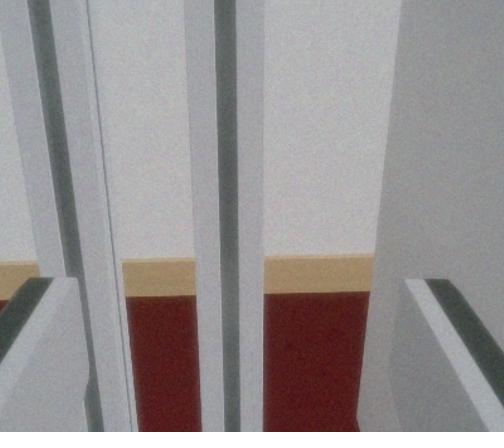

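Call:
move:
  target: {"side":"left","x":0.42,"y":0.2555,"z":0.555,"quat_wxyz":[0.5,0.5,-0.5,-0.5]}
  min_time_s: 0.5

Call:
move:
  base: {"x_m_s":0.2,"for_s":0.9}
  cameras: ["left_wrist_camera"]

Call:
zoom_image:
  camera: "left_wrist_camera"
  region: [180, 60, 460, 300]

Scene clock: 459.33 s.
Joint torques (N m): left_arm=[-0.55 2.97 2.03 -5.9 0.16 -2.01 0.71] | right_arm=[21.42 -5.78 -2.08 5.2 -0.08 0.71 -0.47]
External joint torques (N m): left_arm=[1.2 0.67 1.12 0.44 0.08 -0.15 0.69] | right_arm=[-1.8 0.01 0.44 0.01 0.04 0.02 -0.45]
Wrist force (N): left_arm=[-0.5 -5.8 -3.5] | right_arm=[-2.4 -4.0 -12.0]
Wrist torque (N m): left_arm=[0.03 -0.24 0.24] | right_arm=[0.10 -0.33 -0.31]
Wrist force, peak (N): left_arm=[-0.9 -6.5 -3.8] | right_arm=[-2.4 -3.9 -12.4]
move: done
base_odometry: x=+0.231 y=+0.526 heading=+0.000
lidar_m: 0.65 0.63 1.02 4.68 1.90 1.37 1.30 1.35 1.83 4.76 0.65 0.58
base_status: not commanded
joint_positions: torso_squat_rad=+0.800 torso_shift_rad=+0.100 torso_pitch_rad=+0.800 torso_yaw_rad=+0.000 left_shoulder_pitch_rad=-0.485 left_shoulder_roll_rad=+0.145 left_shoulder_yaw_rad=+0.116 left_elbow_rad=-1.051 left_forearm_roll_rad=+0.101 left_wrist_pitch_rad=-0.844 left_hand_roll_rad=-1.552 left_gripper_m=+0.052 right_shoulder_pitch_rad=+0.600 right_shoulder_roll_rad=-0.250 right_shoulder_yaw_rad=+0.014 right_elbow_rad=-1.000 right_forearm_roll_rad=+0.030 right_wrist_pitch_rad=-0.021 right_hand_roll_rad=+0.014 right_gripper_m=+0.100 head_pan_rad=+0.300 head_tilt_rad=+0.200
joint_status: all done
wheel_motors_off: 0
motor_effort: left_wheel=+13(14) right_wheel=+1(3)
contact_limits: left_gripper_m 672.5 mA
chest: x=+0.0427 y=+0.0003 z=+0.9813 quat_wxyz=(+0.921, +0.000, +0.389, +0.000) (m; base frame)
left_hand: x=+0.4201 y=+0.2552 z=+0.5551 quat_wxyz=(+0.500, +0.500, -0.500, -0.500) (m; base frame)
left_hand_status: reached (checked arc, planned for 0.5 s): 0 mm and 0.0 deg off.
right_hand: x=-0.3615 y=-0.4020 z=+0.5374 quat_wxyz=(+0.973, -0.114, +0.185, +0.078) (m; base frame)
camera_calibration:
head_camera: T_world_to_cam=[[0.152958, -0.969977, -0.189072, 0.183995], [-0.815312, -0.0157445, -0.578808, 0.860613], [0.558454, 0.242686, -0.793242, 0.70499], [0, 0, 0, 1]] pos_world=[0.279821, 0.0209293, 1.09215]
left_wrist_camera: T_world_to_cam=[[-0.0344892, -0.999184, 0.0210409, 0.257198], [-0.475822, -0.00209733, -0.879539, 0.720614], [0.878865, -0.0403463, -0.475361, -0.0161993], [0, 0, 0, 1]] pos_world=[0.365991, 0.257846, 0.620696]
right_wrist_camera: T_world_to_cam=[[-0.924708, -0.0939562, 0.368901, -0.568603], [-0.00725523, 0.973237, 0.22969, 0.295391], [-0.380608, 0.209719, -0.900641, 0.504805], [0, 0, 0, 1]] pos_world=[-0.331516, -0.446777, 0.596558]

Scene clock: 461.30 s.
Joint torques (N m): left_arm=[-1.41 3.19 1.47 -6.37 0.38 -1.86 0.67] | right_arm=[21.48 -5.68 -1.88 5.08 0.08 0.71 -0.24]
External joint torques (N m): left_arm=[0.33 0.89 0.57 -0.04 0.29 0 0.66] | right_arm=[-1.74 0.11 0.64 -0.1 0.2 0.02 -0.22]
Wrist force (N): left_arm=[-0.5 -5.5 -3.8] | right_arm=[-2.7 -4.0 -12.1]
Wrist torque (N m): left_arm=[0.00 -0.23 0.25] | right_arm=[0.09 -0.37 -0.30]
Wrist force, peak (N): left_arm=[-0.7 -6.1 -4.2] | right_arm=[-2.7 -3.8 -12.5]
move: done
base_odometry: x=+0.411 y=+0.526 heading=+0.000
lidar_m: 0.47 0.47 0.92 4.01 2.16 1.56 1.48 1.53 2.08 1.13 0.46 0.59
base_status: done (sent for 0.9 of 0.9 s)
joint_positions: torso_squat_rad=+0.800 torso_shift_rad=+0.100 torso_pitch_rad=+0.800 torso_yaw_rad=+0.000 left_shoulder_pitch_rad=-0.485 left_shoulder_roll_rad=+0.146 left_shoulder_yaw_rad=+0.117 left_elbow_rad=-1.051 left_forearm_roll_rad=+0.101 left_wrist_pitch_rad=-0.844 left_hand_roll_rad=-1.552 left_gripper_m=+0.052 right_shoulder_pitch_rad=+0.600 right_shoulder_roll_rad=-0.250 right_shoulder_yaw_rad=+0.014 right_elbow_rad=-1.000 right_forearm_roll_rad=+0.030 right_wrist_pitch_rad=-0.021 right_hand_roll_rad=+0.014 right_gripper_m=+0.100 head_pan_rad=+0.300 head_tilt_rad=+0.200
joint_status: not commanded
wheel_motors_off: 0
motor_effort: left_wheel=-4(48) right_wheel=+5(38)
contact_limits: left_gripper_m 672.5 mA
chest: x=+0.0427 y=+0.0003 z=+0.9813 quat_wxyz=(+0.921, +0.000, +0.389, +0.000) (m; base frame)
left_hand: x=+0.4200 y=+0.2553 z=+0.5550 quat_wxyz=(+0.500, +0.500, -0.500, -0.500) (m; base frame)
right_hand: x=-0.3615 y=-0.4020 z=+0.5374 quat_wxyz=(+0.973, -0.114, +0.185, +0.078) (m; base frame)
pictures: left_wrist_camera
camera_calibration:
left_wrist_camera: T_world_to_cam=[[-0.0344429, -0.999188, 0.0209119, 0.257261], [-0.476016, -0.00199686, -0.879434, 0.720459], [0.878762, -0.0402447, -0.47556, -0.0160238], [0, 0, 0, 1]] pos_world=[0.365892, 0.257845, 0.620597]

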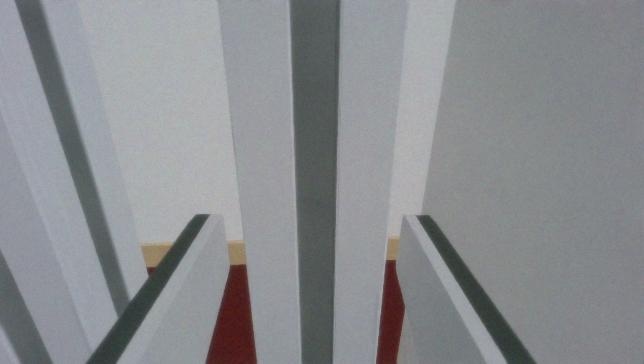

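Scaled by 1.800 from the camera's 644x364 image, which has a finer 920x520 frame.

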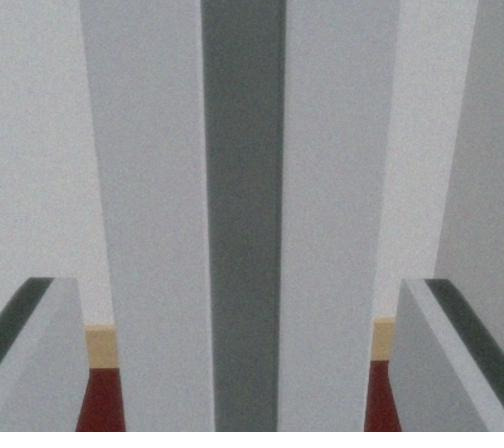

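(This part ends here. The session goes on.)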